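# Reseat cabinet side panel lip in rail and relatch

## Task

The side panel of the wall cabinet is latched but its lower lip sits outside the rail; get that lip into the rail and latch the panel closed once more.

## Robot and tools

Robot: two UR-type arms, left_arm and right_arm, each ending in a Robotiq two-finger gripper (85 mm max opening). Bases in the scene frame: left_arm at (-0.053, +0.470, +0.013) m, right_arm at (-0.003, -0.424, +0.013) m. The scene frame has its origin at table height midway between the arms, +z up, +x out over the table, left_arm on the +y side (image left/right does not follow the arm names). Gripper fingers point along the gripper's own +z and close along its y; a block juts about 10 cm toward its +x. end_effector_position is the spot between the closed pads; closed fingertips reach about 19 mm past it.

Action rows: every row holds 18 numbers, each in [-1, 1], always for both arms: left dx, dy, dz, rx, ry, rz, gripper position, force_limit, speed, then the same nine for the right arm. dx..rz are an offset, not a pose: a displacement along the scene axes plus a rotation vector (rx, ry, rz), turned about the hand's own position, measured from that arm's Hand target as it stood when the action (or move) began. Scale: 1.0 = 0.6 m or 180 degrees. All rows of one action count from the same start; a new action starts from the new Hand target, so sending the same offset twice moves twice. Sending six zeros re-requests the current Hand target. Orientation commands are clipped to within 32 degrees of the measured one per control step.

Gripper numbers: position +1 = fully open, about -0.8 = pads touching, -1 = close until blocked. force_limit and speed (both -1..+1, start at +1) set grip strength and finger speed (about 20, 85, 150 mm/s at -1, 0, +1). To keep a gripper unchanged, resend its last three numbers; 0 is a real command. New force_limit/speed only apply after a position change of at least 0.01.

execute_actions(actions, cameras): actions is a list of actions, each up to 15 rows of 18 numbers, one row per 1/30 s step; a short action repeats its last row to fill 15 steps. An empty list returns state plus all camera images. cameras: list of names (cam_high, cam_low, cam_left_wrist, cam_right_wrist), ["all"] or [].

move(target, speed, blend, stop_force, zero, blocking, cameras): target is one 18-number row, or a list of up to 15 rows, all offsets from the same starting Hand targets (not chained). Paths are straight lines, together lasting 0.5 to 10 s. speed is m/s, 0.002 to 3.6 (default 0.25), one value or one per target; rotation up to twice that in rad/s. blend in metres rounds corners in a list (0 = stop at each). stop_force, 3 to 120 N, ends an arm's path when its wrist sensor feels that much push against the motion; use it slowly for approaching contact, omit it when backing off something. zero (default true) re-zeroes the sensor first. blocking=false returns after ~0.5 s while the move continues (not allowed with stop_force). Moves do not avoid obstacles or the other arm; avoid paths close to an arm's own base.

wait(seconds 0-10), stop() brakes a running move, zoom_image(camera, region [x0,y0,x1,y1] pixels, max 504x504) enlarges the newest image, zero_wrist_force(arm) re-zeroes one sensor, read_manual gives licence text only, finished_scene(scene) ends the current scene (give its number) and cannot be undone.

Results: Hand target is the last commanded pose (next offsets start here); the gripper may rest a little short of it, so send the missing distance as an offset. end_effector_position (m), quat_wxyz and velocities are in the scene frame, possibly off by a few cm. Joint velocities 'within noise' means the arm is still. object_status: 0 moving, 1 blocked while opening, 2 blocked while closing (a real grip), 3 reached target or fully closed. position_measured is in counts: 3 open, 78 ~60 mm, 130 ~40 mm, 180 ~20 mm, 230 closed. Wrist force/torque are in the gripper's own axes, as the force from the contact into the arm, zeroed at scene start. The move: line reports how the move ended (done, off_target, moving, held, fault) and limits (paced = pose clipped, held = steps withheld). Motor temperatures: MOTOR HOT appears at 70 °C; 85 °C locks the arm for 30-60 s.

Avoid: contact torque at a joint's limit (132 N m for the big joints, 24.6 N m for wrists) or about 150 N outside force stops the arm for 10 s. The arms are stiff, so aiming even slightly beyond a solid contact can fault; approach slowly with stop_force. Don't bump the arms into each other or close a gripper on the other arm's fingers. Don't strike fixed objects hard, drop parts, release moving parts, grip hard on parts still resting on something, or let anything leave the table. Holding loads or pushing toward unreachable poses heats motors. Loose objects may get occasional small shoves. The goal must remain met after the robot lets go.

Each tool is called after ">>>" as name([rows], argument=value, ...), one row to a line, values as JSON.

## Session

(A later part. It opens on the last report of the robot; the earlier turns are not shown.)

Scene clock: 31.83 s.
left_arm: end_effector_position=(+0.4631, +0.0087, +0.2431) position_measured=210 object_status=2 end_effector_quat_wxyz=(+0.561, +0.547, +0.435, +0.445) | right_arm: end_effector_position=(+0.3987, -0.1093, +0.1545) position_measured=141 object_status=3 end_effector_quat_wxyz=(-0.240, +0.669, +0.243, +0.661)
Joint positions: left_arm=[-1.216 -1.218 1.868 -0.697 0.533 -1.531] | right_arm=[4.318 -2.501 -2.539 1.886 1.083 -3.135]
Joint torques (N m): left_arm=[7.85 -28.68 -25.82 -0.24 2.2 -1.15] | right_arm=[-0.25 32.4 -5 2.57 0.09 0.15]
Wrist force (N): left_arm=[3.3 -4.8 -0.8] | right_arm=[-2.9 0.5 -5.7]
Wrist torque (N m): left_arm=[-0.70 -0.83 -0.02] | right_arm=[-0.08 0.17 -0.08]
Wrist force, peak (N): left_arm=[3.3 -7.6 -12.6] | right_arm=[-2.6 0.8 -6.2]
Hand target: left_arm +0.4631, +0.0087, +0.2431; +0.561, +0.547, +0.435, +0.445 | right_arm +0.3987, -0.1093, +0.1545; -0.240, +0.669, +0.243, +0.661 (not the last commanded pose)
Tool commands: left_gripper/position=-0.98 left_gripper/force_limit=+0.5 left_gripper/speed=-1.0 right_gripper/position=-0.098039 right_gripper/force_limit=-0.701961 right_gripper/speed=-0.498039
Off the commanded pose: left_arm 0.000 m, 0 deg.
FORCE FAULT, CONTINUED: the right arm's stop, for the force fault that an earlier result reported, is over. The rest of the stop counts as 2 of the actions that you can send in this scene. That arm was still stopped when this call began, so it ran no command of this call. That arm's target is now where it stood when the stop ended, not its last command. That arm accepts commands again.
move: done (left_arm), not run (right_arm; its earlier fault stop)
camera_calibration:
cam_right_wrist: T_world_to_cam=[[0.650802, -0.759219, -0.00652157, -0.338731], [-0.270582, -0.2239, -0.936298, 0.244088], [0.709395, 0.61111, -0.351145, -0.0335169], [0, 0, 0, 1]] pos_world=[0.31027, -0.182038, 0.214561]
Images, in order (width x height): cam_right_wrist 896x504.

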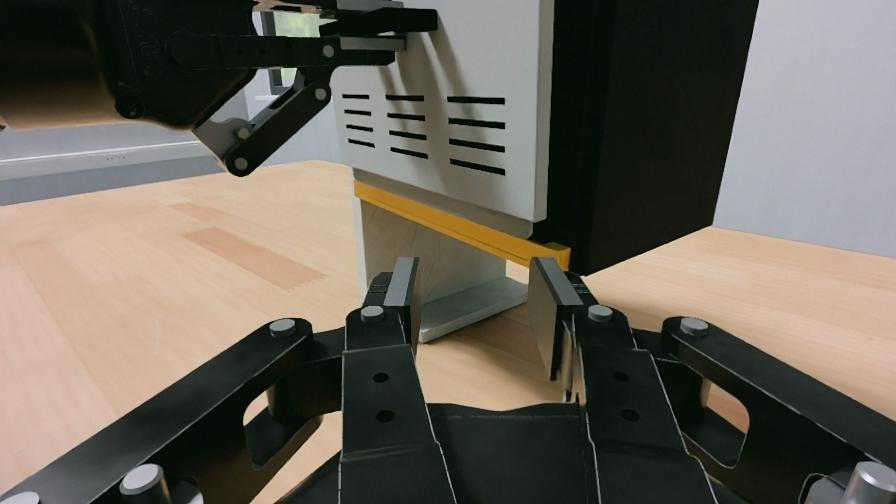

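>>> move(target=[0,0,0,0,0,0,-0.98,0.5,-1,-0.01,0.01,0.07,0,0,0,-0.1,-0.7,-0.5], speed=0.1, cameras=["cam_right_wrist","cam_left_wrist"])

>>> zoom_image(camera="cam_right_wrist", region=[310, 50, 610, 350])

Scene clock: 34.67 s.
left_arm: end_effector_position=(+0.4631, +0.0087, +0.2431) position_measured=210 object_status=2 end_effector_quat_wxyz=(+0.561, +0.547, +0.435, +0.445) | right_arm: end_effector_position=(+0.3927, -0.1033, +0.1965) position_measured=141 object_status=3 end_effector_quat_wxyz=(-0.240, +0.669, +0.243, +0.661)
Joint positions: left_arm=[-1.216 -1.218 1.868 -0.697 0.533 -1.531] | right_arm=[4.354 -2.328 -2.587 1.76 1.047 -3.135]
Joint torques (N m): left_arm=[7.46 -28.9 -25.91 -0.36 2.08 -1.15] | right_arm=[10.47 42.12 -12.56 0.25 -1.93 2.33]
Wrist force (N): left_arm=[3.3 -4.7 -0.6] | right_arm=[-2.5 0.5 -5.7]
Wrist torque (N m): left_arm=[-0.67 -0.83 -0.01] | right_arm=[-0.07 0.09 -0.09]
Wrist force, peak (N): left_arm=[3.2 -4.9 -0.9] | right_arm=[-3.6 0.8 -6.0]
Hand target: left_arm +0.4631, +0.0087, +0.2431; +0.561, +0.547, +0.435, +0.445 | right_arm +0.3927, -0.1033, +0.1965; -0.240, +0.669, +0.243, +0.661
Off the commanded pose: left_arm 0.000 m, 0 deg | right_arm 0.000 m, 0 deg.
move: done
camera_calibration:
cam_left_wrist: T_world_to_cam=[[-0.0376383, 0.0174383, 0.999139, -0.219451], [-0.550719, -0.834668, -0.00617827, 0.277519], [0.833842, -0.550477, 0.041019, -0.263859], [0, 0, 0, 1]] pos_world=[0.364592, 0.090215, 0.2318]
cam_right_wrist: T_world_to_cam=[[0.650802, -0.759219, -0.00652157, -0.329997], [-0.270582, -0.2239, -0.936298, 0.283133], [0.709395, 0.61111, -0.351145, -0.0181791], [0, 0, 0, 1]] pos_world=[0.30427, -0.176038, 0.256561]
Images, in order (width x height): cam_left_wrist 896x504, cam_right_wrist 896x504.

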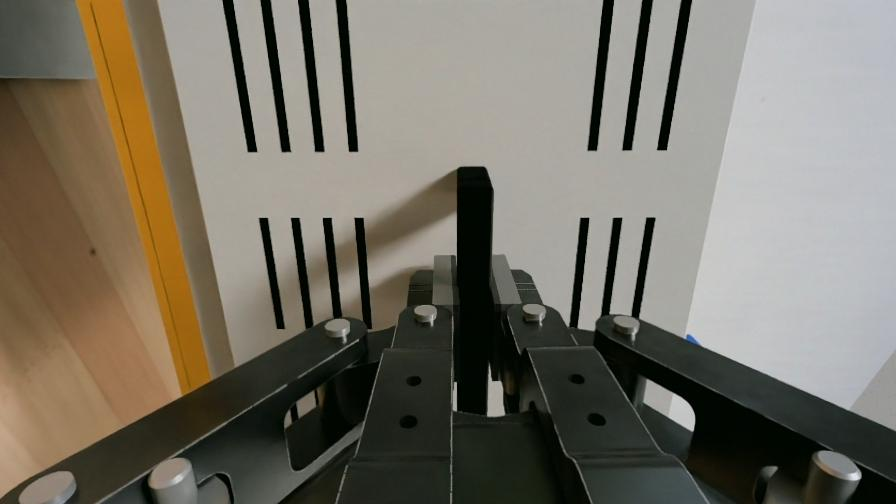

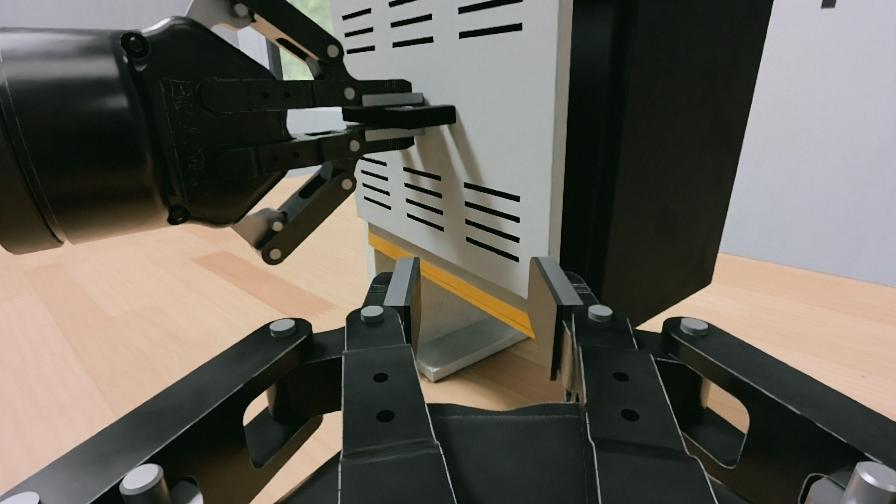

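Scaled by 1.680 from the camera's 896x504 image, which has a finer 1280x720 frame.

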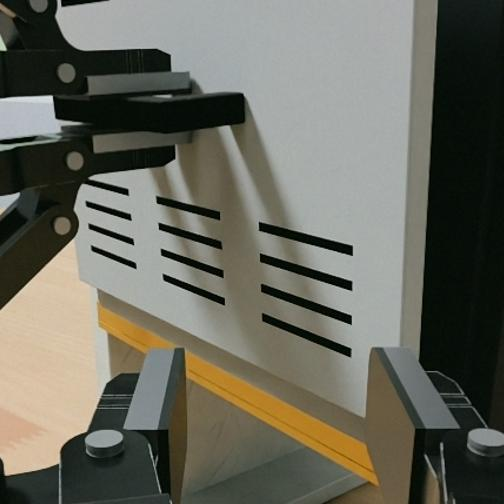

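>>> move(target=[0,0,0,0,0,0,-0.98,0.5,-1,0.111,-0.1303,0.005,0,0,0.205,-0.1,-0.7,-0.5], speed=0.2, cameras=["cam_right_wrist"])

>>> zoom_image(camera="cam_right_wrist", region=[400, 100, 580, 340])

Scene clock: 37.50 s.
left_arm: end_effector_position=(+0.4631, +0.0087, +0.2431) position_measured=210 object_status=2 end_effector_quat_wxyz=(+0.561, +0.547, +0.435, +0.445) | right_arm: end_effector_position=(+0.4593, -0.1815, +0.1995) position_measured=141 object_status=3 end_effector_quat_wxyz=(-0.437, +0.557, +0.442, +0.551)
Joint positions: left_arm=[-1.216 -1.218 1.868 -0.697 0.533 -1.531] | right_arm=[3.45 -2.325 -2.161 1.322 2.594 -3.161]
Joint torques (N m): left_arm=[7.22 -28.97 -25.39 -0.35 2.19 -1] | right_arm=[-10.01 27.91 15.05 -0.27 1.64 -1.86]
Wrist force (N): left_arm=[3.2 -4.9 -0.4] | right_arm=[-2.4 1.4 -5.7]
Wrist torque (N m): left_arm=[-0.72 -0.82 -0.01] | right_arm=[0.01 0.08 0.10]
Wrist force, peak (N): left_arm=[3.2 -4.9 -0.4] | right_arm=[-2.5 1.9 -6.4]
Hand target: left_arm +0.4631, +0.0087, +0.2431; +0.561, +0.547, +0.435, +0.445 | right_arm +0.4593, -0.1815, +0.1995; -0.437, +0.557, +0.442, +0.551
Off the commanded pose: left_arm 0.000 m, 0 deg | right_arm 0.000 m, 0 deg.
move: done
camera_calibration:
cam_right_wrist: T_world_to_cam=[[0.976282, -0.216404, -0.00651426, -0.483609], [-0.0819492, -0.341519, -0.936295, 0.178466], [0.200394, 0.914622, -0.351153, 0.272287], [0, 0, 0, 1]] pos_world=[0.432199, -0.292745, 0.259561]
Images, in order (width x height): cam_right_wrist 896x504.

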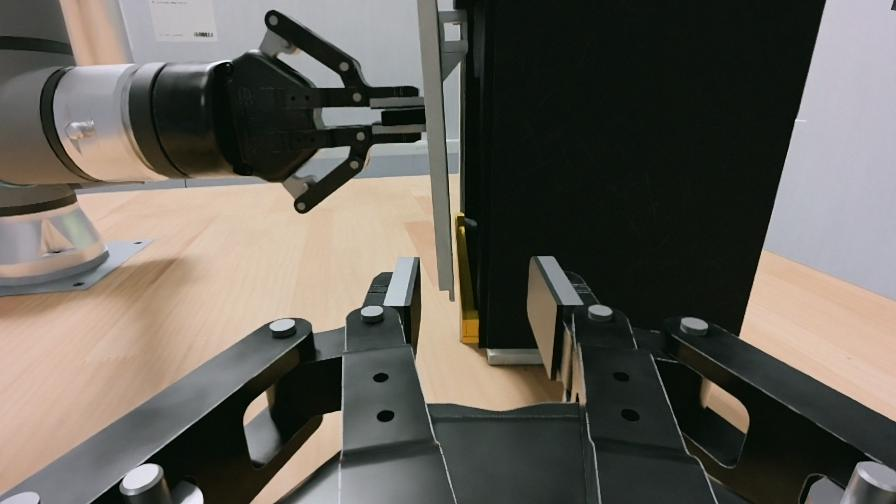

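Scaled by 2.100 from the camera's 896x504 image, which has a finer 1280x720 frame.

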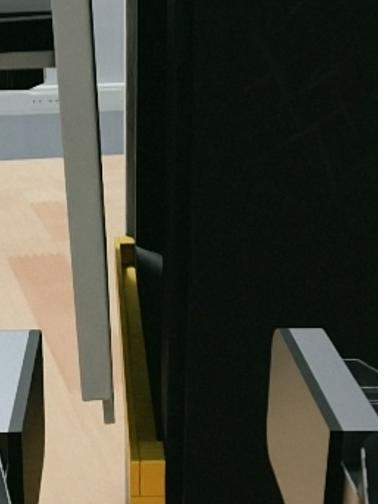

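>>> zoom_image(camera="cam_right_wrist", region=[400, 0, 520, 120])

>>> zoom_image(camera="cam_right_wrist", region=[420, 200, 520, 350])

Scaled by 4.200 from the camera's 896x504 image, which has a finer 1280x720 frame.

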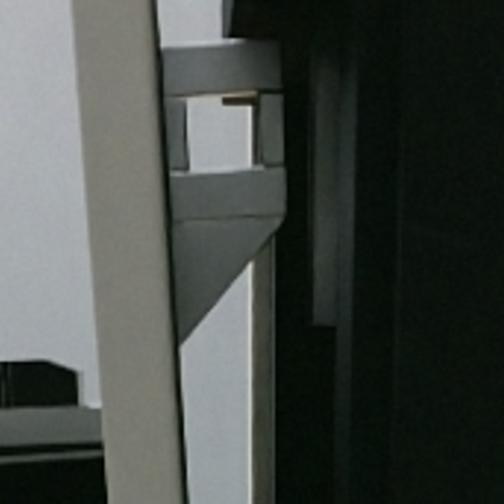

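Scaled by 3.360 from the camera's 896x504 image, which has a finer 1280x720 frame.

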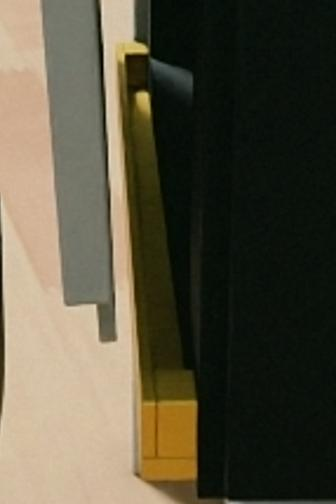

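>>> move([
  [0,0,-0.0082,-0.0034,-0.0146,0,-0.98,0.5,-1,0,0,0,0,0,0,-0.1,-0.7,-0.5],
  [0.0106,-0.0024,-0.0082,-0.0034,-0.0146,0,-0.98,0.5,-1,0,0,0,0,0,0,-0.1,-0.7,-0.5],
], speed=0.03, stop_force=10, cameras=["cam_right_wrist"])

>>> zoom_image(camera="cam_right_wrist", region=[420, 200, 520, 350])

>>> zoom_image(camera="cam_right_wrist", region=[400, 0, 520, 120])

Scene clock: 42.60 s.
left_arm: end_effector_position=(+0.4632, +0.0087, +0.2388) position_measured=210 object_status=2 end_effector_quat_wxyz=(+0.572, +0.535, +0.425, +0.453) | right_arm: end_effector_position=(+0.4593, -0.1815, +0.1995) position_measured=141 object_status=3 end_effector_quat_wxyz=(-0.437, +0.557, +0.442, +0.551)
Joint positions: left_arm=[-1.215 -1.209 1.905 -0.824 0.537 -1.462] | right_arm=[3.45 -2.325 -2.161 1.322 2.594 -3.161]
Joint torques (N m): left_arm=[-7.37 -42.99 -24.12 0.04 -1.45 -1.28] | right_arm=[-10.02 30.2 15.27 -0.39 1.81 -2]
Wrist force (N): left_arm=[2.1 -1.4 -0.8] | right_arm=[-2.2 1.1 -5.9]
Wrist torque (N m): left_arm=[-0.80 -0.78 -0.02] | right_arm=[-0.04 0.05 0.10]
Wrist force, peak (N): left_arm=[0.2 11.5 -6.2] | right_arm=[-2.6 1.1 -6.0]
Hand target: left_arm +0.4632, +0.0087, +0.2388; +0.572, +0.535, +0.425, +0.453 (not the last commanded pose) | right_arm +0.4593, -0.1815, +0.1995; -0.437, +0.557, +0.442, +0.551
Off the commanded pose: left_arm 0.007 m, 0 deg | right_arm 0.000 m, 0 deg.
move: contact (left_arm); path passed 0 of 2 targets
camera_calibration:
cam_right_wrist: T_world_to_cam=[[0.976301, -0.216316, -0.0065494, -0.48368], [-0.0819707, -0.341612, -0.93626, 0.178447], [0.200291, 0.914608, -0.351248, 0.272331], [0, 0, 0, 1]] pos_world=[0.4323, -0.292744, 0.259561]
Images, in order (width x height): cam_right_wrist 896x504.

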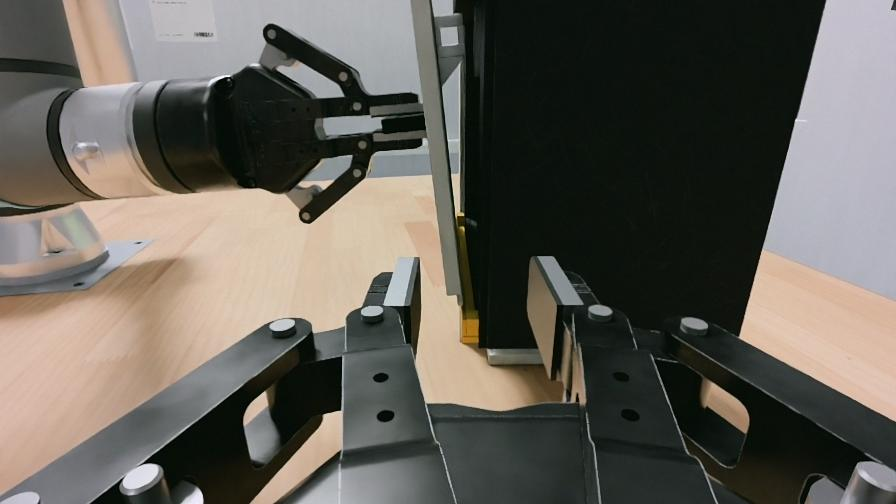

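Scaled by 3.360 from the camera's 896x504 image, which has a finer 1280x720 frame.

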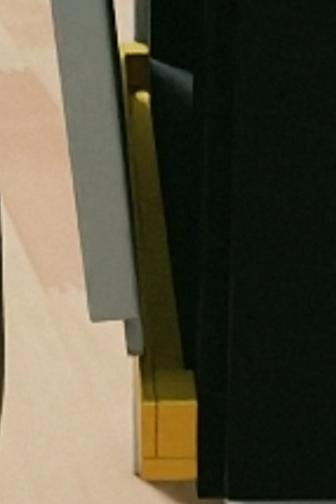

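Scaled by 4.200 from the camera's 896x504 image, which has a finer 1280x720 frame.

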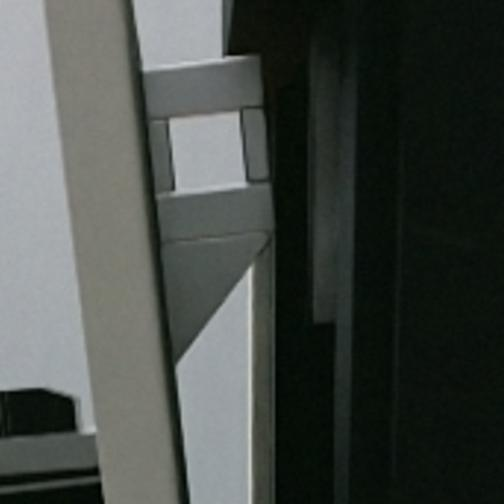

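>>> move([
  [0,0,0.0062,0,0,0,-0.98,0.5,-1,0,0,0,0,0,0,-0.1,-0.7,-0.5],
  [0.0088,-0.002,0.0062,0,0,0,-0.98,0.5,-1,0,0,0,0,0,0,-0.1,-0.7,-0.5],
], speed=0.03, stop_force=10, zero=true, cameras=["cam_right_wrist"])

>>> zoom_image(camera="cam_right_wrist", region=[420, 200, 520, 350])

>>> zoom_image(camera="cam_right_wrist", region=[400, 0, 520, 120])

Scene clock: 45.20 s.
left_arm: end_effector_position=(+0.4685, +0.0075, +0.2425) position_measured=210 object_status=2 end_effector_quat_wxyz=(+0.572, +0.535, +0.425, +0.453) | right_arm: end_effector_position=(+0.4593, -0.1815, +0.1995) position_measured=141 object_status=3 end_effector_quat_wxyz=(-0.437, +0.557, +0.442, +0.551)
Joint positions: left_arm=[-1.205 -1.206 1.889 -0.808 0.546 -1.465] | right_arm=[3.45 -2.325 -2.161 1.322 2.594 -3.161]
Joint torques (N m): left_arm=[7.44 -29.85 -25.61 -0.46 2.52 -1.23] | right_arm=[-10.29 32.82 15.23 -0.3 1.72 -1.94]
Wrist force (N): left_arm=[3.1 -4.8 -0.4] | right_arm=[-2.5 0.9 -5.6]
Wrist torque (N m): left_arm=[-0.73 -0.79 -0.03] | right_arm=[-0.07 0.09 0.10]
Wrist force, peak (N): left_arm=[3.3 -5.4 -0.5] | right_arm=[-2.6 1.3 -5.8]
Hand target: left_arm +0.4685, +0.0075, +0.2425; +0.572, +0.535, +0.425, +0.453 | right_arm +0.4593, -0.1815, +0.1995; -0.437, +0.557, +0.442, +0.551
Off the commanded pose: left_arm 0.000 m, 0 deg | right_arm 0.000 m, 0 deg.
move: done
camera_calibration:
cam_right_wrist: T_world_to_cam=[[0.976301, -0.216316, -0.0065494, -0.48368], [-0.0819707, -0.341612, -0.93626, 0.178447], [0.200291, 0.914608, -0.351248, 0.272331], [0, 0, 0, 1]] pos_world=[0.4323, -0.292744, 0.259561]
Images, in order (width x height): cam_right_wrist 896x504.

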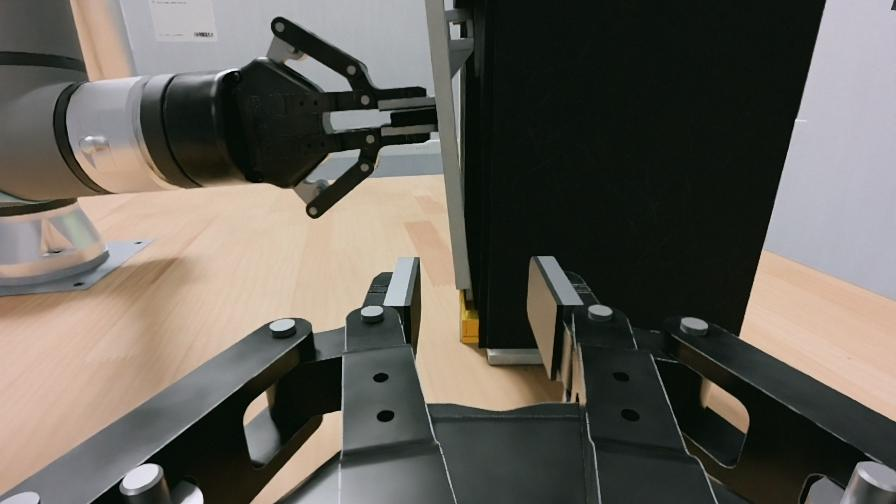

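Scaled by 3.360 from the camera's 896x504 image, which has a finer 1280x720 frame.

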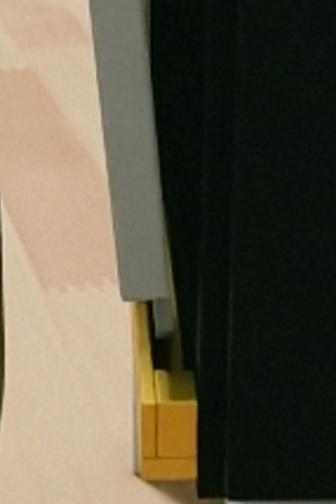

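Scaled by 4.200 from the camera's 896x504 image, which has a finer 1280x720 frame.

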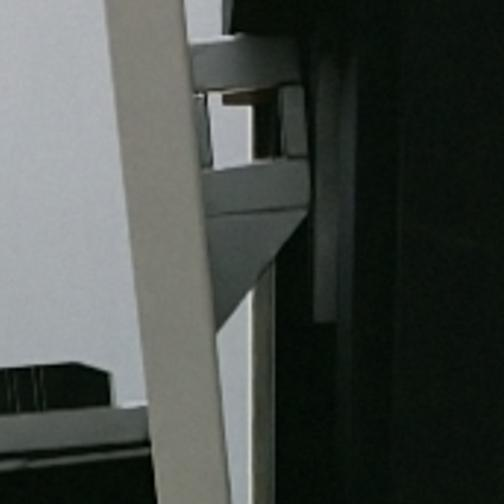

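>>> move([
  [0.0023,-0.0005,0,0,0,0,-0.98,0.5,-1,0,0,0,0,0,0,-0.1,-0.7,-0.5],
  [0.0023,-0.0005,-0.04,0,0,0,-0.98,0.5,-1,0,0,0,0,0,0,-0.1,-0.7,-0.5],
], speed=0.02, stop_force=10, cameras=["cam_right_wrist","cam_left_wrist"])

>>> zoom_image(camera="cam_right_wrist", region=[420, 200, 520, 350])

Scene clock: 47.47 s.
left_arm: end_effector_position=(+0.4698, +0.0072, +0.2287) position_measured=210 object_status=2 end_effector_quat_wxyz=(+0.572, +0.535, +0.425, +0.453) | right_arm: end_effector_position=(+0.4593, -0.1815, +0.1995) position_measured=141 object_status=3 end_effector_quat_wxyz=(-0.437, +0.557, +0.442, +0.551)
Joint positions: left_arm=[-1.203 -1.182 1.898 -0.841 0.549 -1.465] | right_arm=[3.45 -2.325 -2.161 1.322 2.594 -3.161]
Joint torques (N m): left_arm=[6.97 -45.24 -24.03 -0.62 -1.98 -0.77] | right_arm=[-9.94 36.03 15.43 -0.41 1.75 -1.8]
Wrist force (N): left_arm=[2.2 -3.6 -0.1] | right_arm=[-2.3 1.1 -5.6]
Wrist torque (N m): left_arm=[-0.94 -0.70 -0.05] | right_arm=[-0.04 0.06 0.10]
Wrist force, peak (N): left_arm=[6.7 18.4 -6.7] | right_arm=[-2.6 1.2 -5.9]
Hand target: left_arm +0.4698, +0.0072, +0.2287; +0.572, +0.535, +0.425, +0.453 (not the last commanded pose) | right_arm +0.4593, -0.1815, +0.1995; -0.437, +0.557, +0.442, +0.551
Off the commanded pose: left_arm 0.010 m, 0 deg | right_arm 0.000 m, 0 deg.
move: contact (left_arm); path passed 1 of 2 targets
camera_calibration:
cam_left_wrist: T_world_to_cam=[[-0.0774691, 0.0269555, 0.99663, -0.185648], [-0.550187, -0.834797, -0.0201882, 0.282839], [0.83144, -0.549897, 0.0795015, -0.277345], [0, 0, 0, 1]] pos_world=[0.371828, 0.0886063, 0.212782]
cam_right_wrist: T_world_to_cam=[[0.976301, -0.216316, -0.0065494, -0.48368], [-0.0819707, -0.341612, -0.93626, 0.178447], [0.200291, 0.914608, -0.351248, 0.272331], [0, 0, 0, 1]] pos_world=[0.4323, -0.292744, 0.259561]
Images, in order (width x height): cam_left_wrist 896x504, cam_right_wrist 896x504.

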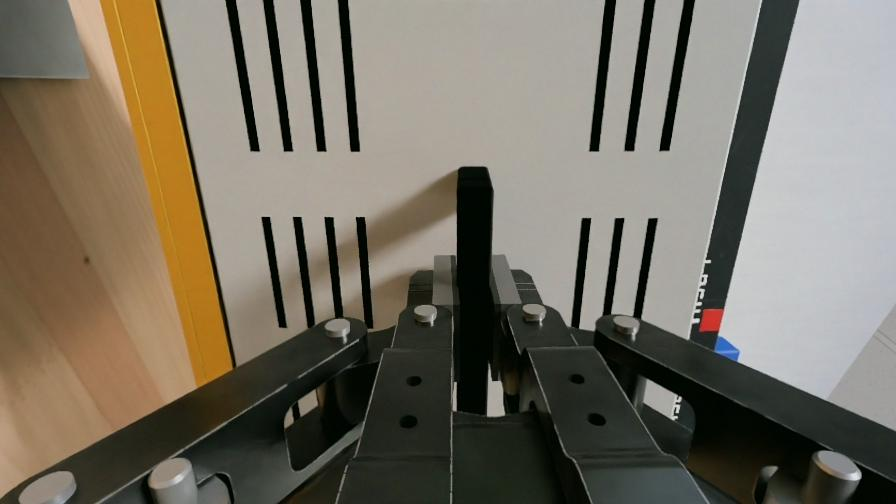

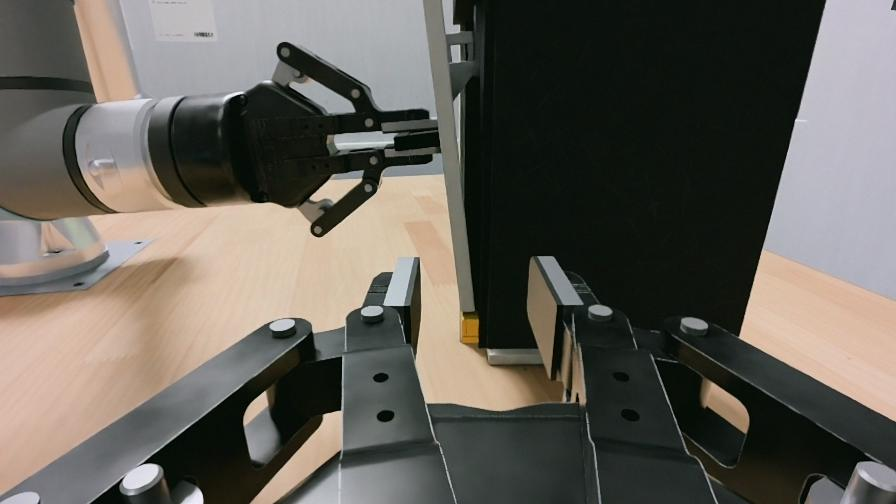

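Scaled by 3.360 from the camera's 896x504 image, which has a finer 1280x720 frame.

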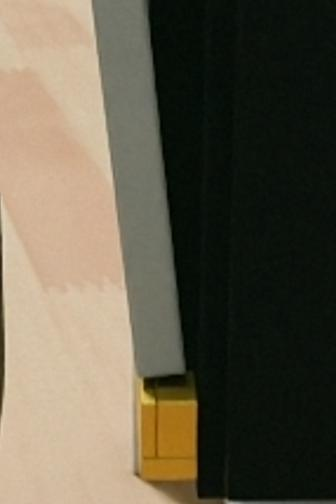

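>>> move(target=[0.0164,-0.0038,0.0050,0.0076,0.033,0,-0.98,0.5,-1,0,0,0,0,0,0,-0.1,-0.7,-0.5], speed=0.02, stop_force=18, cameras=["cam_right_wrist","cam_left_wrist"])

>>> zoom_image(camera="cam_right_wrist", region=[400, 0, 520, 350])

>>> zoom_image(camera="cam_right_wrist", region=[400, 0, 520, 120])

Scene clock: 51.33 s.
left_arm: end_effector_position=(+0.4797, +0.0049, +0.2317) position_measured=210 object_status=2 end_effector_quat_wxyz=(+0.542, +0.565, +0.449, +0.430) | right_arm: end_effector_position=(+0.4593, -0.1815, +0.1995) position_measured=141 object_status=3 end_effector_quat_wxyz=(-0.437, +0.557, +0.442, +0.551)
Joint positions: left_arm=[-1.185 -1.175 1.788 -0.535 0.565 -1.638] | right_arm=[3.45 -2.325 -2.161 1.322 2.594 -3.161]
Joint torques (N m): left_arm=[6.16 -22.79 -21.52 1.49 2.74 -1.16] | right_arm=[-9.79 38.81 14.35 -0.41 1.68 -1.73]
Wrist force (N): left_arm=[6.5 6.5 -2.5] | right_arm=[-2.4 0.8 -5.8]
Wrist torque (N m): left_arm=[-0.94 -0.92 -0.04] | right_arm=[-0.09 0.08 0.10]
Wrist force, peak (N): left_arm=[6.3 8.5 -4.0] | right_arm=[-2.3 1.3 -6.1]
Hand target: left_arm +0.4797, +0.0049, +0.2317; +0.542, +0.565, +0.449, +0.430 | right_arm +0.4593, -0.1815, +0.1995; -0.437, +0.557, +0.442, +0.551
Off the commanded pose: left_arm 0.000 m, 0 deg | right_arm 0.000 m, 0 deg.
move: done
camera_calibration:
cam_left_wrist: T_world_to_cam=[[0.0261243, 0.00312718, 0.999654, -0.238071], [-0.550294, -0.834798, 0.0169925, 0.277821], [0.834562, -0.550547, -0.0200876, -0.265448], [0, 0, 0, 1]] pos_world=[0.380636, 0.0865275, 0.227936]
cam_right_wrist: T_world_to_cam=[[0.976301, -0.216316, -0.0065494, -0.48368], [-0.0819707, -0.341612, -0.93626, 0.178447], [0.200291, 0.914608, -0.351248, 0.272331], [0, 0, 0, 1]] pos_world=[0.4323, -0.292744, 0.259561]
Images, in order (width x height): cam_left_wrist 896x504, cam_right_wrist 896x504.

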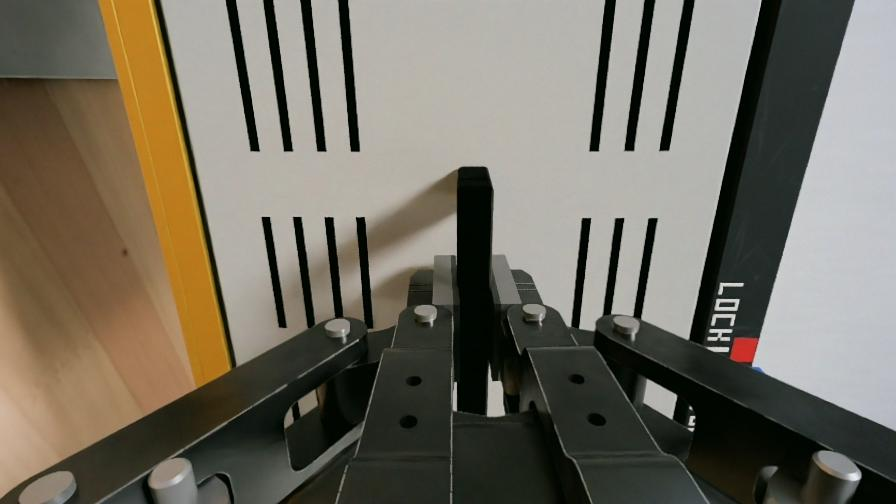

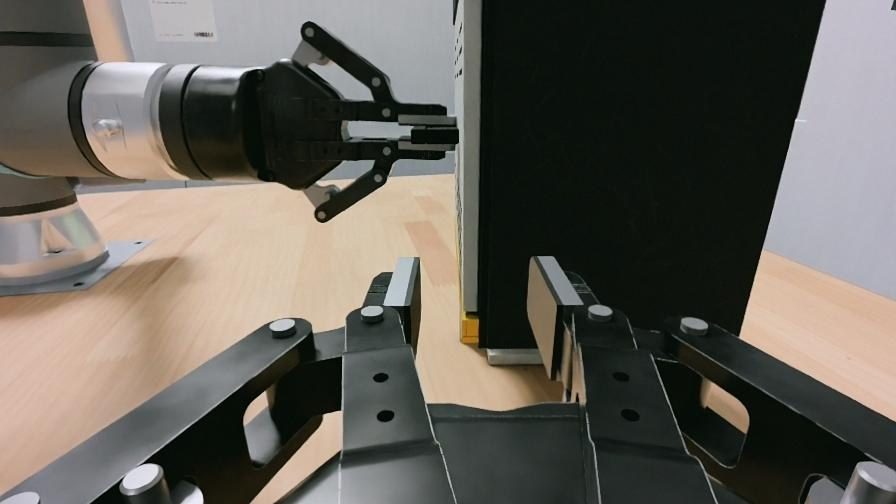

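Scaled by 1.440 from the camera's 896x504 image, which has a finer 1280x720 frame.

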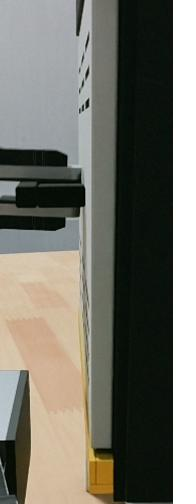

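Scaled by 4.200 from the camera's 896x504 image, which has a finer 1280x720 frame.

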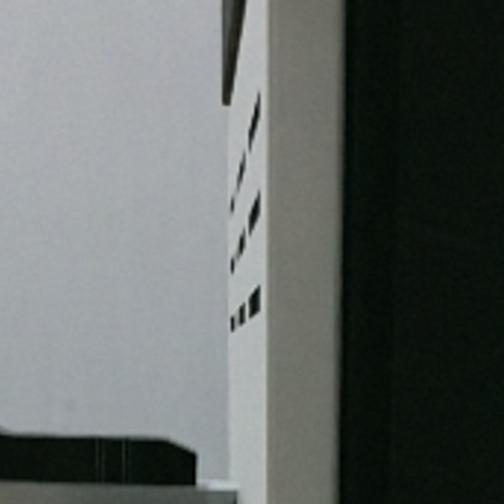

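>>> move(target=[0.0057,-0.0013,0,0,0,0,-0.98,0.5,-1,0,0,0,0,0,0,-0.1,-0.7,-0.5], speed=0.008, stop_force=12, cameras=["cam_right_wrist"])

>>> zoom_image(camera="cam_right_wrist", region=[430, 0, 510, 120])

Scene clock: 52.67 s.
left_arm: end_effector_position=(+0.4803, +0.0047, +0.2317) position_measured=210 object_status=2 end_effector_quat_wxyz=(+0.543, +0.565, +0.449, +0.430) | right_arm: end_effector_position=(+0.4593, -0.1815, +0.1995) position_measured=141 object_status=3 end_effector_quat_wxyz=(-0.437, +0.557, +0.442, +0.551)
Joint positions: left_arm=[-1.184 -1.175 1.787 -0.535 0.566 -1.638] | right_arm=[3.45 -2.325 -2.161 1.322 2.594 -3.161]
Joint torques (N m): left_arm=[-4.78 -37 -8.45 -1.91 -1.6 -1.1] | right_arm=[-9.98 40.75 15.24 -0.24 1.74 -1.76]
Wrist force (N): left_arm=[6.2 10.7 -19.0] | right_arm=[-2.2 1.0 -5.9]
Wrist torque (N m): left_arm=[-0.81 -0.90 -0.03] | right_arm=[-0.05 0.05 0.10]
Wrist force, peak (N): left_arm=[9.7 13.8 -42.3] | right_arm=[-2.5 1.1 -5.9]
Hand target: left_arm +0.4803, +0.0047, +0.2317; +0.543, +0.565, +0.449, +0.430 (not the last commanded pose) | right_arm +0.4593, -0.1815, +0.1995; -0.437, +0.557, +0.442, +0.551
Off the commanded pose: left_arm 0.003 m, 0 deg | right_arm 0.000 m, 0 deg.
move: contact (left_arm)
camera_calibration:
cam_right_wrist: T_world_to_cam=[[0.976301, -0.216316, -0.0065494, -0.48368], [-0.0819707, -0.341612, -0.93626, 0.178447], [0.200291, 0.914608, -0.351248, 0.272331], [0, 0, 0, 1]] pos_world=[0.4323, -0.292744, 0.259561]
Images, in order (width x height): cam_right_wrist 896x504.

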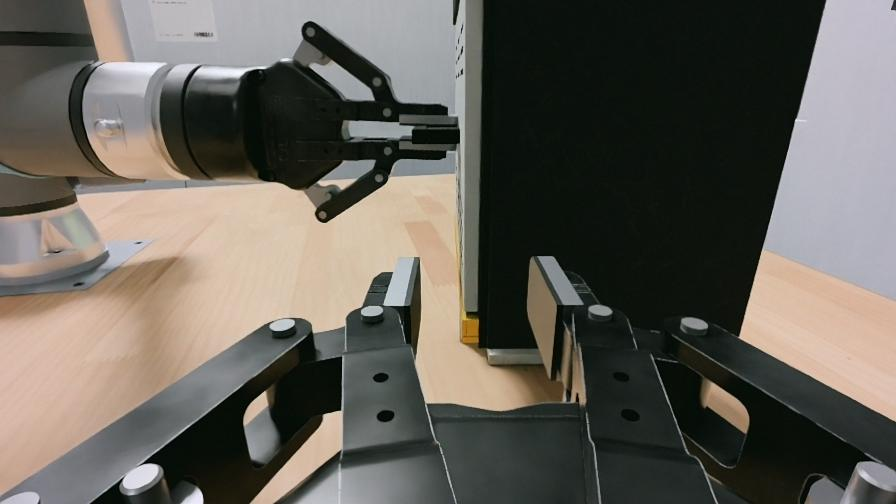

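Scaled by 4.200 from the camera's 896x504 image, which has a finer 1280x720 frame.

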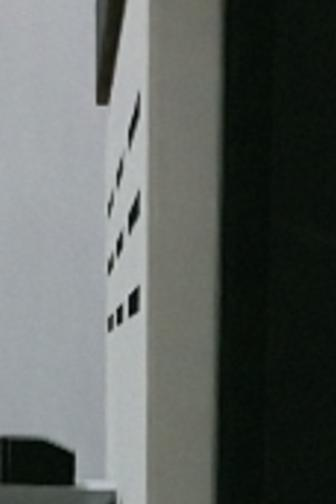

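>>> move([
  [0,0,0,0,0,0,-0.98,0.5,-1,-0.0655,-0.031,0.334,-0.1425,0.23,-0.193,-0.1,-0.7,-0.5],
  [0,0,0,0,0,0,-0.98,0.5,-1,0.0668,0.2245,0.3675,-0.285,0.4595,-0.3869,-0.1,-0.7,-0.5],
  [0,0,0,0,0,0,-0.98,0.5,-1,0.0668,0.2245,0.253,-0.285,0.4595,-0.3869,-0.1,-0.7,-0.5],
  [0,0,0,0,0,0,-0.98,0.5,-1,0.0668,0.2245,0.253,-0.285,0.4595,-0.3869,-1,-0.7,-1],
], speed=[0.4,0.4,0.12,0.12], blend=[0.05,0.01,0,0], cameras=["cam_right_wrist","cam_left_wrist"])

Scene clock: 58.33 s.
left_arm: end_effector_position=(+0.4803, +0.0047, +0.2317) position_measured=210 object_status=2 end_effector_quat_wxyz=(+0.543, +0.565, +0.449, +0.430) | right_arm: end_effector_position=(+0.4994, -0.0468, +0.3513) position_measured=196 object_status=0 end_effector_quat_wxyz=(+0.000, +0.993, -0.115, +0.000)
Joint positions: left_arm=[-1.184 -1.175 1.787 -0.535 0.566 -1.638] | right_arm=[3.99 -1.865 -1.209 -1.639 1.571 -2.053]
Joint torques (N m): left_arm=[-5.52 -36.22 -10.24 0.65 -1.18 -1.1] | right_arm=[6.44 51.16 17.59 0.47 -2.07 2.44]
Wrist force (N): left_arm=[6.2 10.5 -18.4] | right_arm=[1.0 -6.4 -0.9]
Wrist torque (N m): left_arm=[-0.80 -0.90 -0.04] | right_arm=[0.01 -0.04 -0.19]
Wrist force, peak (N): left_arm=[6.2 10.6 -19.0] | right_arm=[-3.5 1.3 -5.9]
Hand target: left_arm +0.4803, +0.0047, +0.2317; +0.543, +0.565, +0.449, +0.430 | right_arm +0.4994, -0.0468, +0.3513; +0.000, +0.993, -0.115, +0.000
Off the commanded pose: left_arm 0.000 m, 0 deg | right_arm 0.000 m, 0 deg.
move: done
camera_calibration:
cam_left_wrist: T_world_to_cam=[[0.0261545, 0.00334857, 0.999652, -0.23812], [-0.550404, -0.834722, 0.0171966, 0.278112], [0.834489, -0.550662, -0.0199887, -0.266072], [0, 0, 0, 1]] pos_world=[0.381335, 0.0864275, 0.227937]
cam_right_wrist: T_world_to_cam=[[-0.23507, -0.971908, -0.0116933, 0.078767], [-0.914755, 0.217147, 0.340692, 0.363349], [-0.328582, 0.090783, -0.940102, 0.626872], [0, 0, 0, 1]] pos_world=[0.55687, -0.0592553, 0.466454]
Images, in order (width x height): cam_left_wrist 896x504, cam_right_wrist 896x504.

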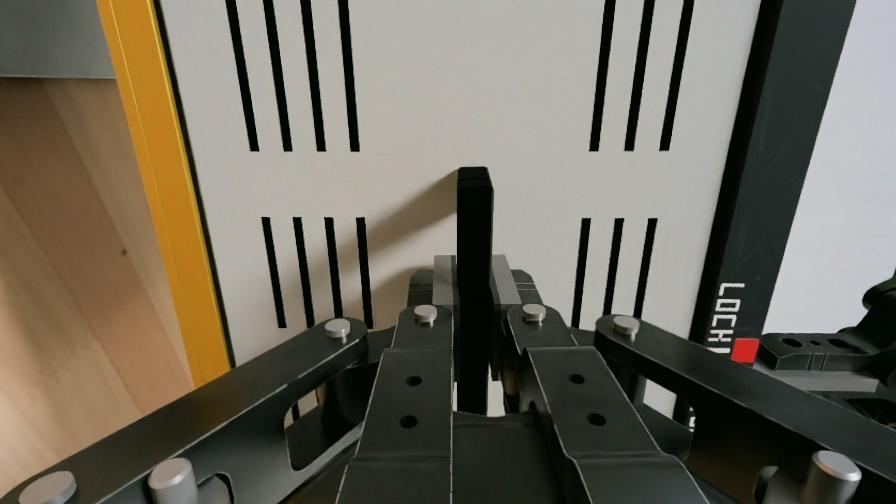

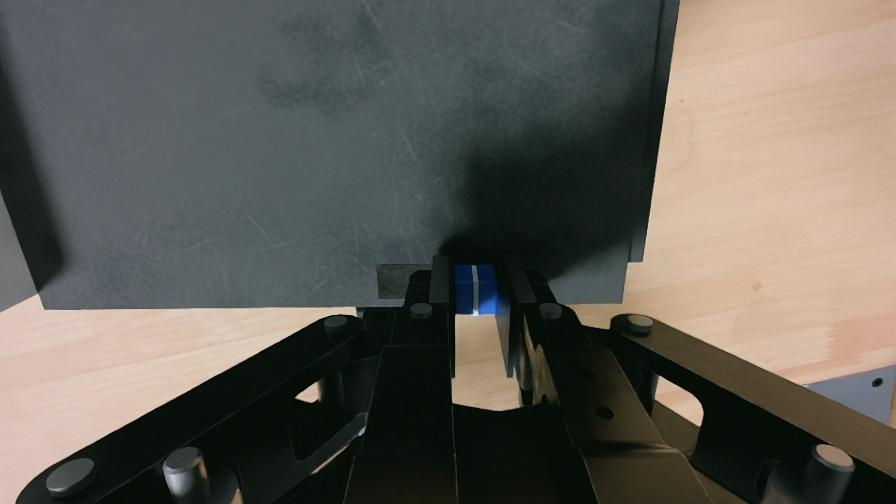

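>>> move(target=[0,0,0,0,0,0,-0.98,0.5,-1,0.0105,0.0455,0,0,0,0,-1,-0.7,-1], speed=0.03, stop_force=22, cameras=["cam_left_wrist"])

>>> zoom_image(camera="cam_left_wrist", region=[650, 250, 896, 450])

Scene clock: 60.47 s.
left_arm: end_effector_position=(+0.4803, +0.0047, +0.2317) position_measured=210 object_status=2 end_effector_quat_wxyz=(+0.543, +0.565, +0.449, +0.430) | right_arm: end_effector_position=(+0.5050, -0.0223, +0.3513) position_measured=196 object_status=2 end_effector_quat_wxyz=(+0.000, +0.993, -0.115, +0.000)
Joint positions: left_arm=[-1.184 -1.175 1.787 -0.535 0.566 -1.638] | right_arm=[4.009 -1.915 -1.142 -1.656 1.571 -2.035]
Joint torques (N m): left_arm=[-5.67 -36.04 -9.35 0.47 -1.24 -1.04] | right_arm=[-5.88 43.28 15.56 5.73 1.74 -1.82]
Wrist force (N): left_arm=[6.2 10.6 -18.5] | right_arm=[-3.9 15.3 -11.5]
Wrist torque (N m): left_arm=[-0.78 -0.89 -0.03] | right_arm=[-0.27 -0.01 -0.17]
Wrist force, peak (N): left_arm=[6.3 10.5 -18.9] | right_arm=[-5.4 29.8 -15.8]
Hand target: left_arm +0.4803, +0.0047, +0.2317; +0.543, +0.565, +0.449, +0.430 | right_arm +0.5050, -0.0223, +0.3513; +0.000, +0.993, -0.115, +0.000 (not the last commanded pose)
Off the commanded pose: left_arm 0.000 m, 0 deg | right_arm 0.003 m, 0 deg.
move: contact (right_arm)
camera_calibration:
cam_left_wrist: T_world_to_cam=[[0.0261545, 0.00334857, 0.999652, -0.23812], [-0.550404, -0.834722, 0.0171966, 0.278112], [0.834489, -0.550662, -0.0199887, -0.266072], [0, 0, 0, 1]] pos_world=[0.381335, 0.0864275, 0.227937]
Images, in order (width x height): cam_left_wrist 896x504.

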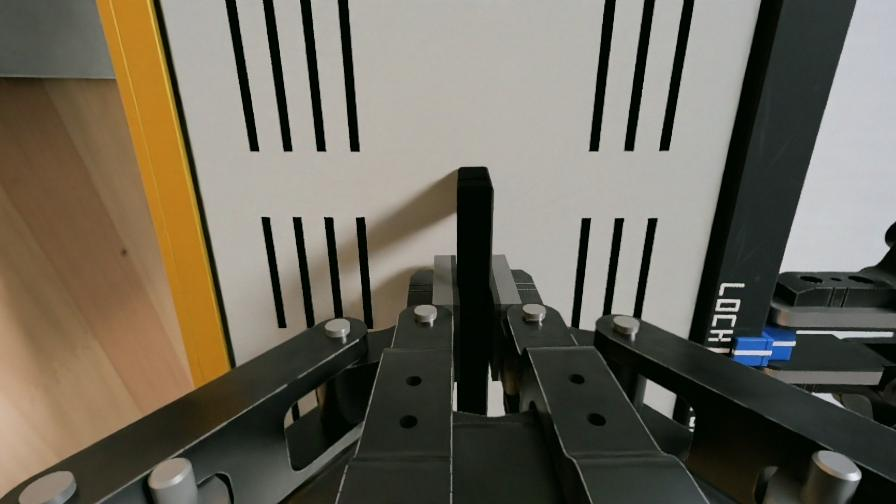

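Scaled by 2.049 from the camera's 896x504 image, which has a finer 1280x720 frame.

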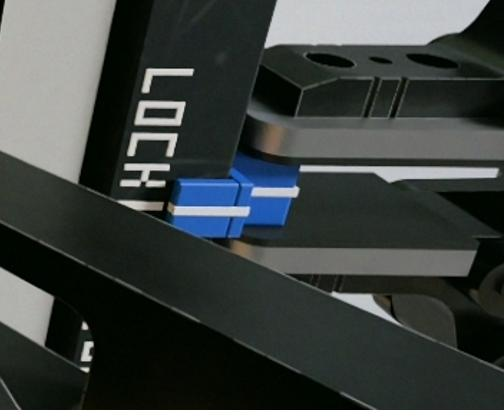

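>>> move(target=[-0.008,0.0018,0,0,0,0,-0.98,0.5,-1,0,0,0,0,0,0,-0.1,-0.7,-0.5], speed=0.012, stop_force=22)

Scene clock: 62.70 s.
left_arm: end_effector_position=(+0.4781, +0.0052, +0.2317) position_measured=210 object_status=2 end_effector_quat_wxyz=(+0.542, +0.565, +0.449, +0.430) | right_arm: end_effector_position=(+0.5050, -0.0223, +0.3513) position_measured=141 object_status=3 end_effector_quat_wxyz=(+0.000, +0.993, -0.115, +0.000)
Joint positions: left_arm=[-1.188 -1.178 1.792 -0.536 0.562 -1.638] | right_arm=[4.009 -1.915 -1.142 -1.656 1.571 -2.035]
Joint torques (N m): left_arm=[7.8 -21.4 -21.14 1.32 2.74 0.9] | right_arm=[-6.11 43.25 34.32 1.76 0.14 -1.88]
Wrist force (N): left_arm=[6.0 9.7 -3.7] | right_arm=[1.0 -0.1 0.7]
Wrist torque (N m): left_arm=[-0.83 -0.95 -0.02] | right_arm=[0.00 -0.13 -0.10]
Wrist force, peak (N): left_arm=[6.4 10.5 -18.7] | right_arm=[-3.9 15.6 -11.4]
Hand target: left_arm +0.4781, +0.0052, +0.2317; +0.542, +0.565, +0.449, +0.430 (not the last commanded pose) | right_arm +0.5050, -0.0223, +0.3513; +0.000, +0.993, -0.115, +0.000
Off the commanded pose: left_arm 0.003 m, 0 deg | right_arm 0.000 m, 0 deg.
move: contact (left_arm)

Latched. Releasing both grippers and backing away.

>>> move([
  [0,0,0,0,0,0,-0.4,0.5,-1,0,0,0,0,0,0,-0.1,-0.7,-0.5],
  [-0.122,0.027,0.001,0,0,0,0,0.5,-0.5,0,0,0.12,0,0,0,-0.1,-0.7,-0.5],
], speed=0.15, cameras=["cam_left_wrist","cam_right_wrist"])

>>> zoom_image(camera="cam_left_wrist", region=[200, 0, 700, 400])

Scene clock: 65.53 s.
left_arm: end_effector_position=(+0.4049, +0.0214, +0.2323) position_measured=129 object_status=0 end_effector_quat_wxyz=(+0.542, +0.565, +0.449, +0.430) | right_arm: end_effector_position=(+0.5050, -0.0223, +0.4233) position_measured=141 object_status=3 end_effector_quat_wxyz=(+0.000, +0.993, -0.115, +0.000)
Joint positions: left_arm=[-1.337 -1.281 1.94 -0.556 0.414 -1.667] | right_arm=[4.009 -1.952 -0.904 -1.858 1.571 -2.035]
Joint torques (N m): left_arm=[-9.16 -38.91 -9.23 0.97 -2.49 -1.08] | right_arm=[-8.27 31.94 34.25 1.29 1.61 -1.89]
Wrist force (N): left_arm=[3.1 -0.7 0.9] | right_arm=[0.5 0.3 0.2]
Wrist torque (N m): left_arm=[-0.81 -0.83 -0.03] | right_arm=[0.07 -0.04 -0.10]
Wrist force, peak (N): left_arm=[6.4 10.0 -4.1] | right_arm=[1.0 0.1 1.6]
Hand target: left_arm +0.4049, +0.0214, +0.2323; +0.542, +0.565, +0.449, +0.430 | right_arm +0.5050, -0.0223, +0.4233; +0.000, +0.993, -0.115, +0.000
Off the commanded pose: left_arm 0.000 m, 0 deg | right_arm 0.000 m, 0 deg.
move: done
camera_calibration:
cam_left_wrist: T_world_to_cam=[[0.0261796, 0.00321152, 0.999652, -0.236697], [-0.55036, -0.834753, 0.0170949, 0.250556], [0.834517, -0.550616, -0.020086, -0.193936], [0, 0, 0, 1]] pos_world=[0.305936, 0.103128, 0.228436]
cam_right_wrist: T_world_to_cam=[[-0.23512, -0.971898, -0.0115464, 0.104686], [-0.914709, 0.217236, 0.340758, 0.338563], [-0.328674, 0.0906805, -0.94008, 0.694212], [0, 0, 0, 1]] pos_world=[0.56247, -0.0347551, 0.538455]
Images, in order (width x height): cam_left_wrist 896x504, cam_right_wrist 896x504.

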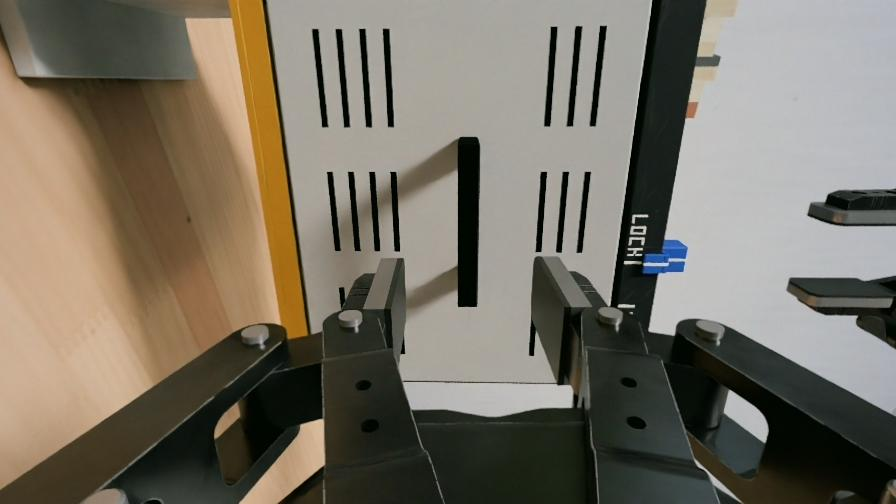

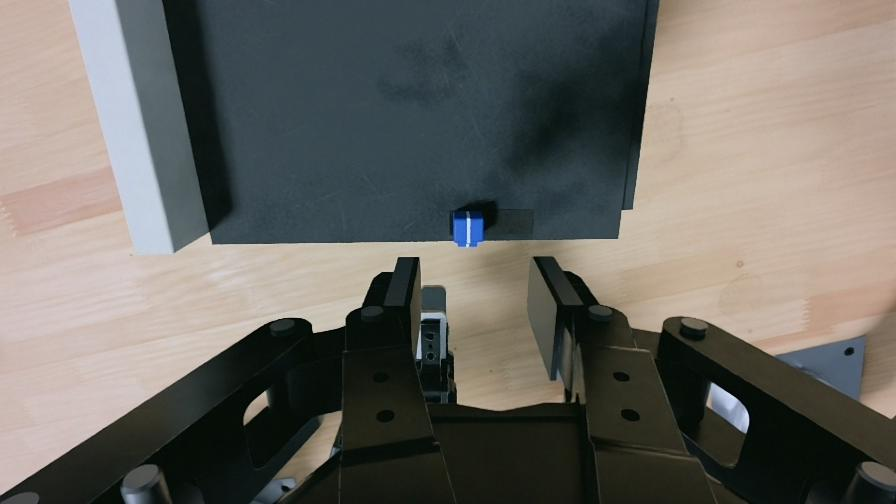

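Scaled by 1.008 from the camera's 896x504 image, which has a finer 1280x720 frame.

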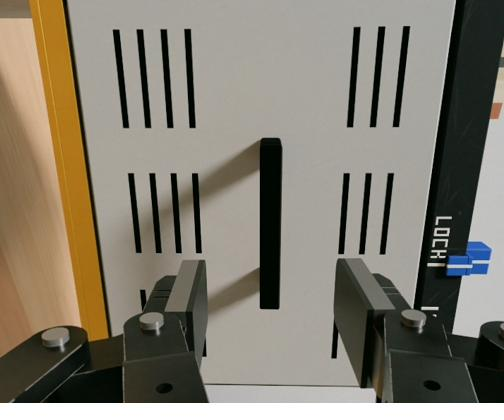

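>>> zoom_image(camera="cam_right_wrist", region=[420, 180, 560, 270])

>>> zoom_image(camera="cam_left_wrist", region=[600, 190, 710, 330])

Scaled by 3.600 from the camera's 896x504 image, which has a finer 1280x720 frame.

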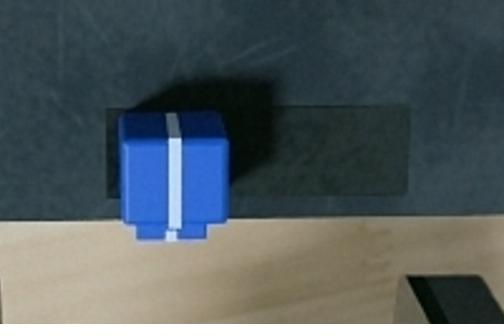

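Scaled by 3.600 from the camera's 896x504 image, which has a finer 1280x720 frame.

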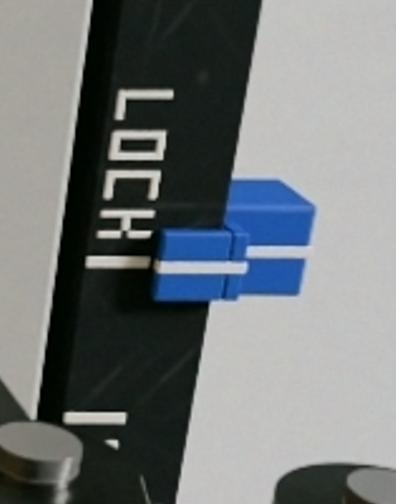

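>>> finished_scene(scene=2)

The scene is finished: the task was done.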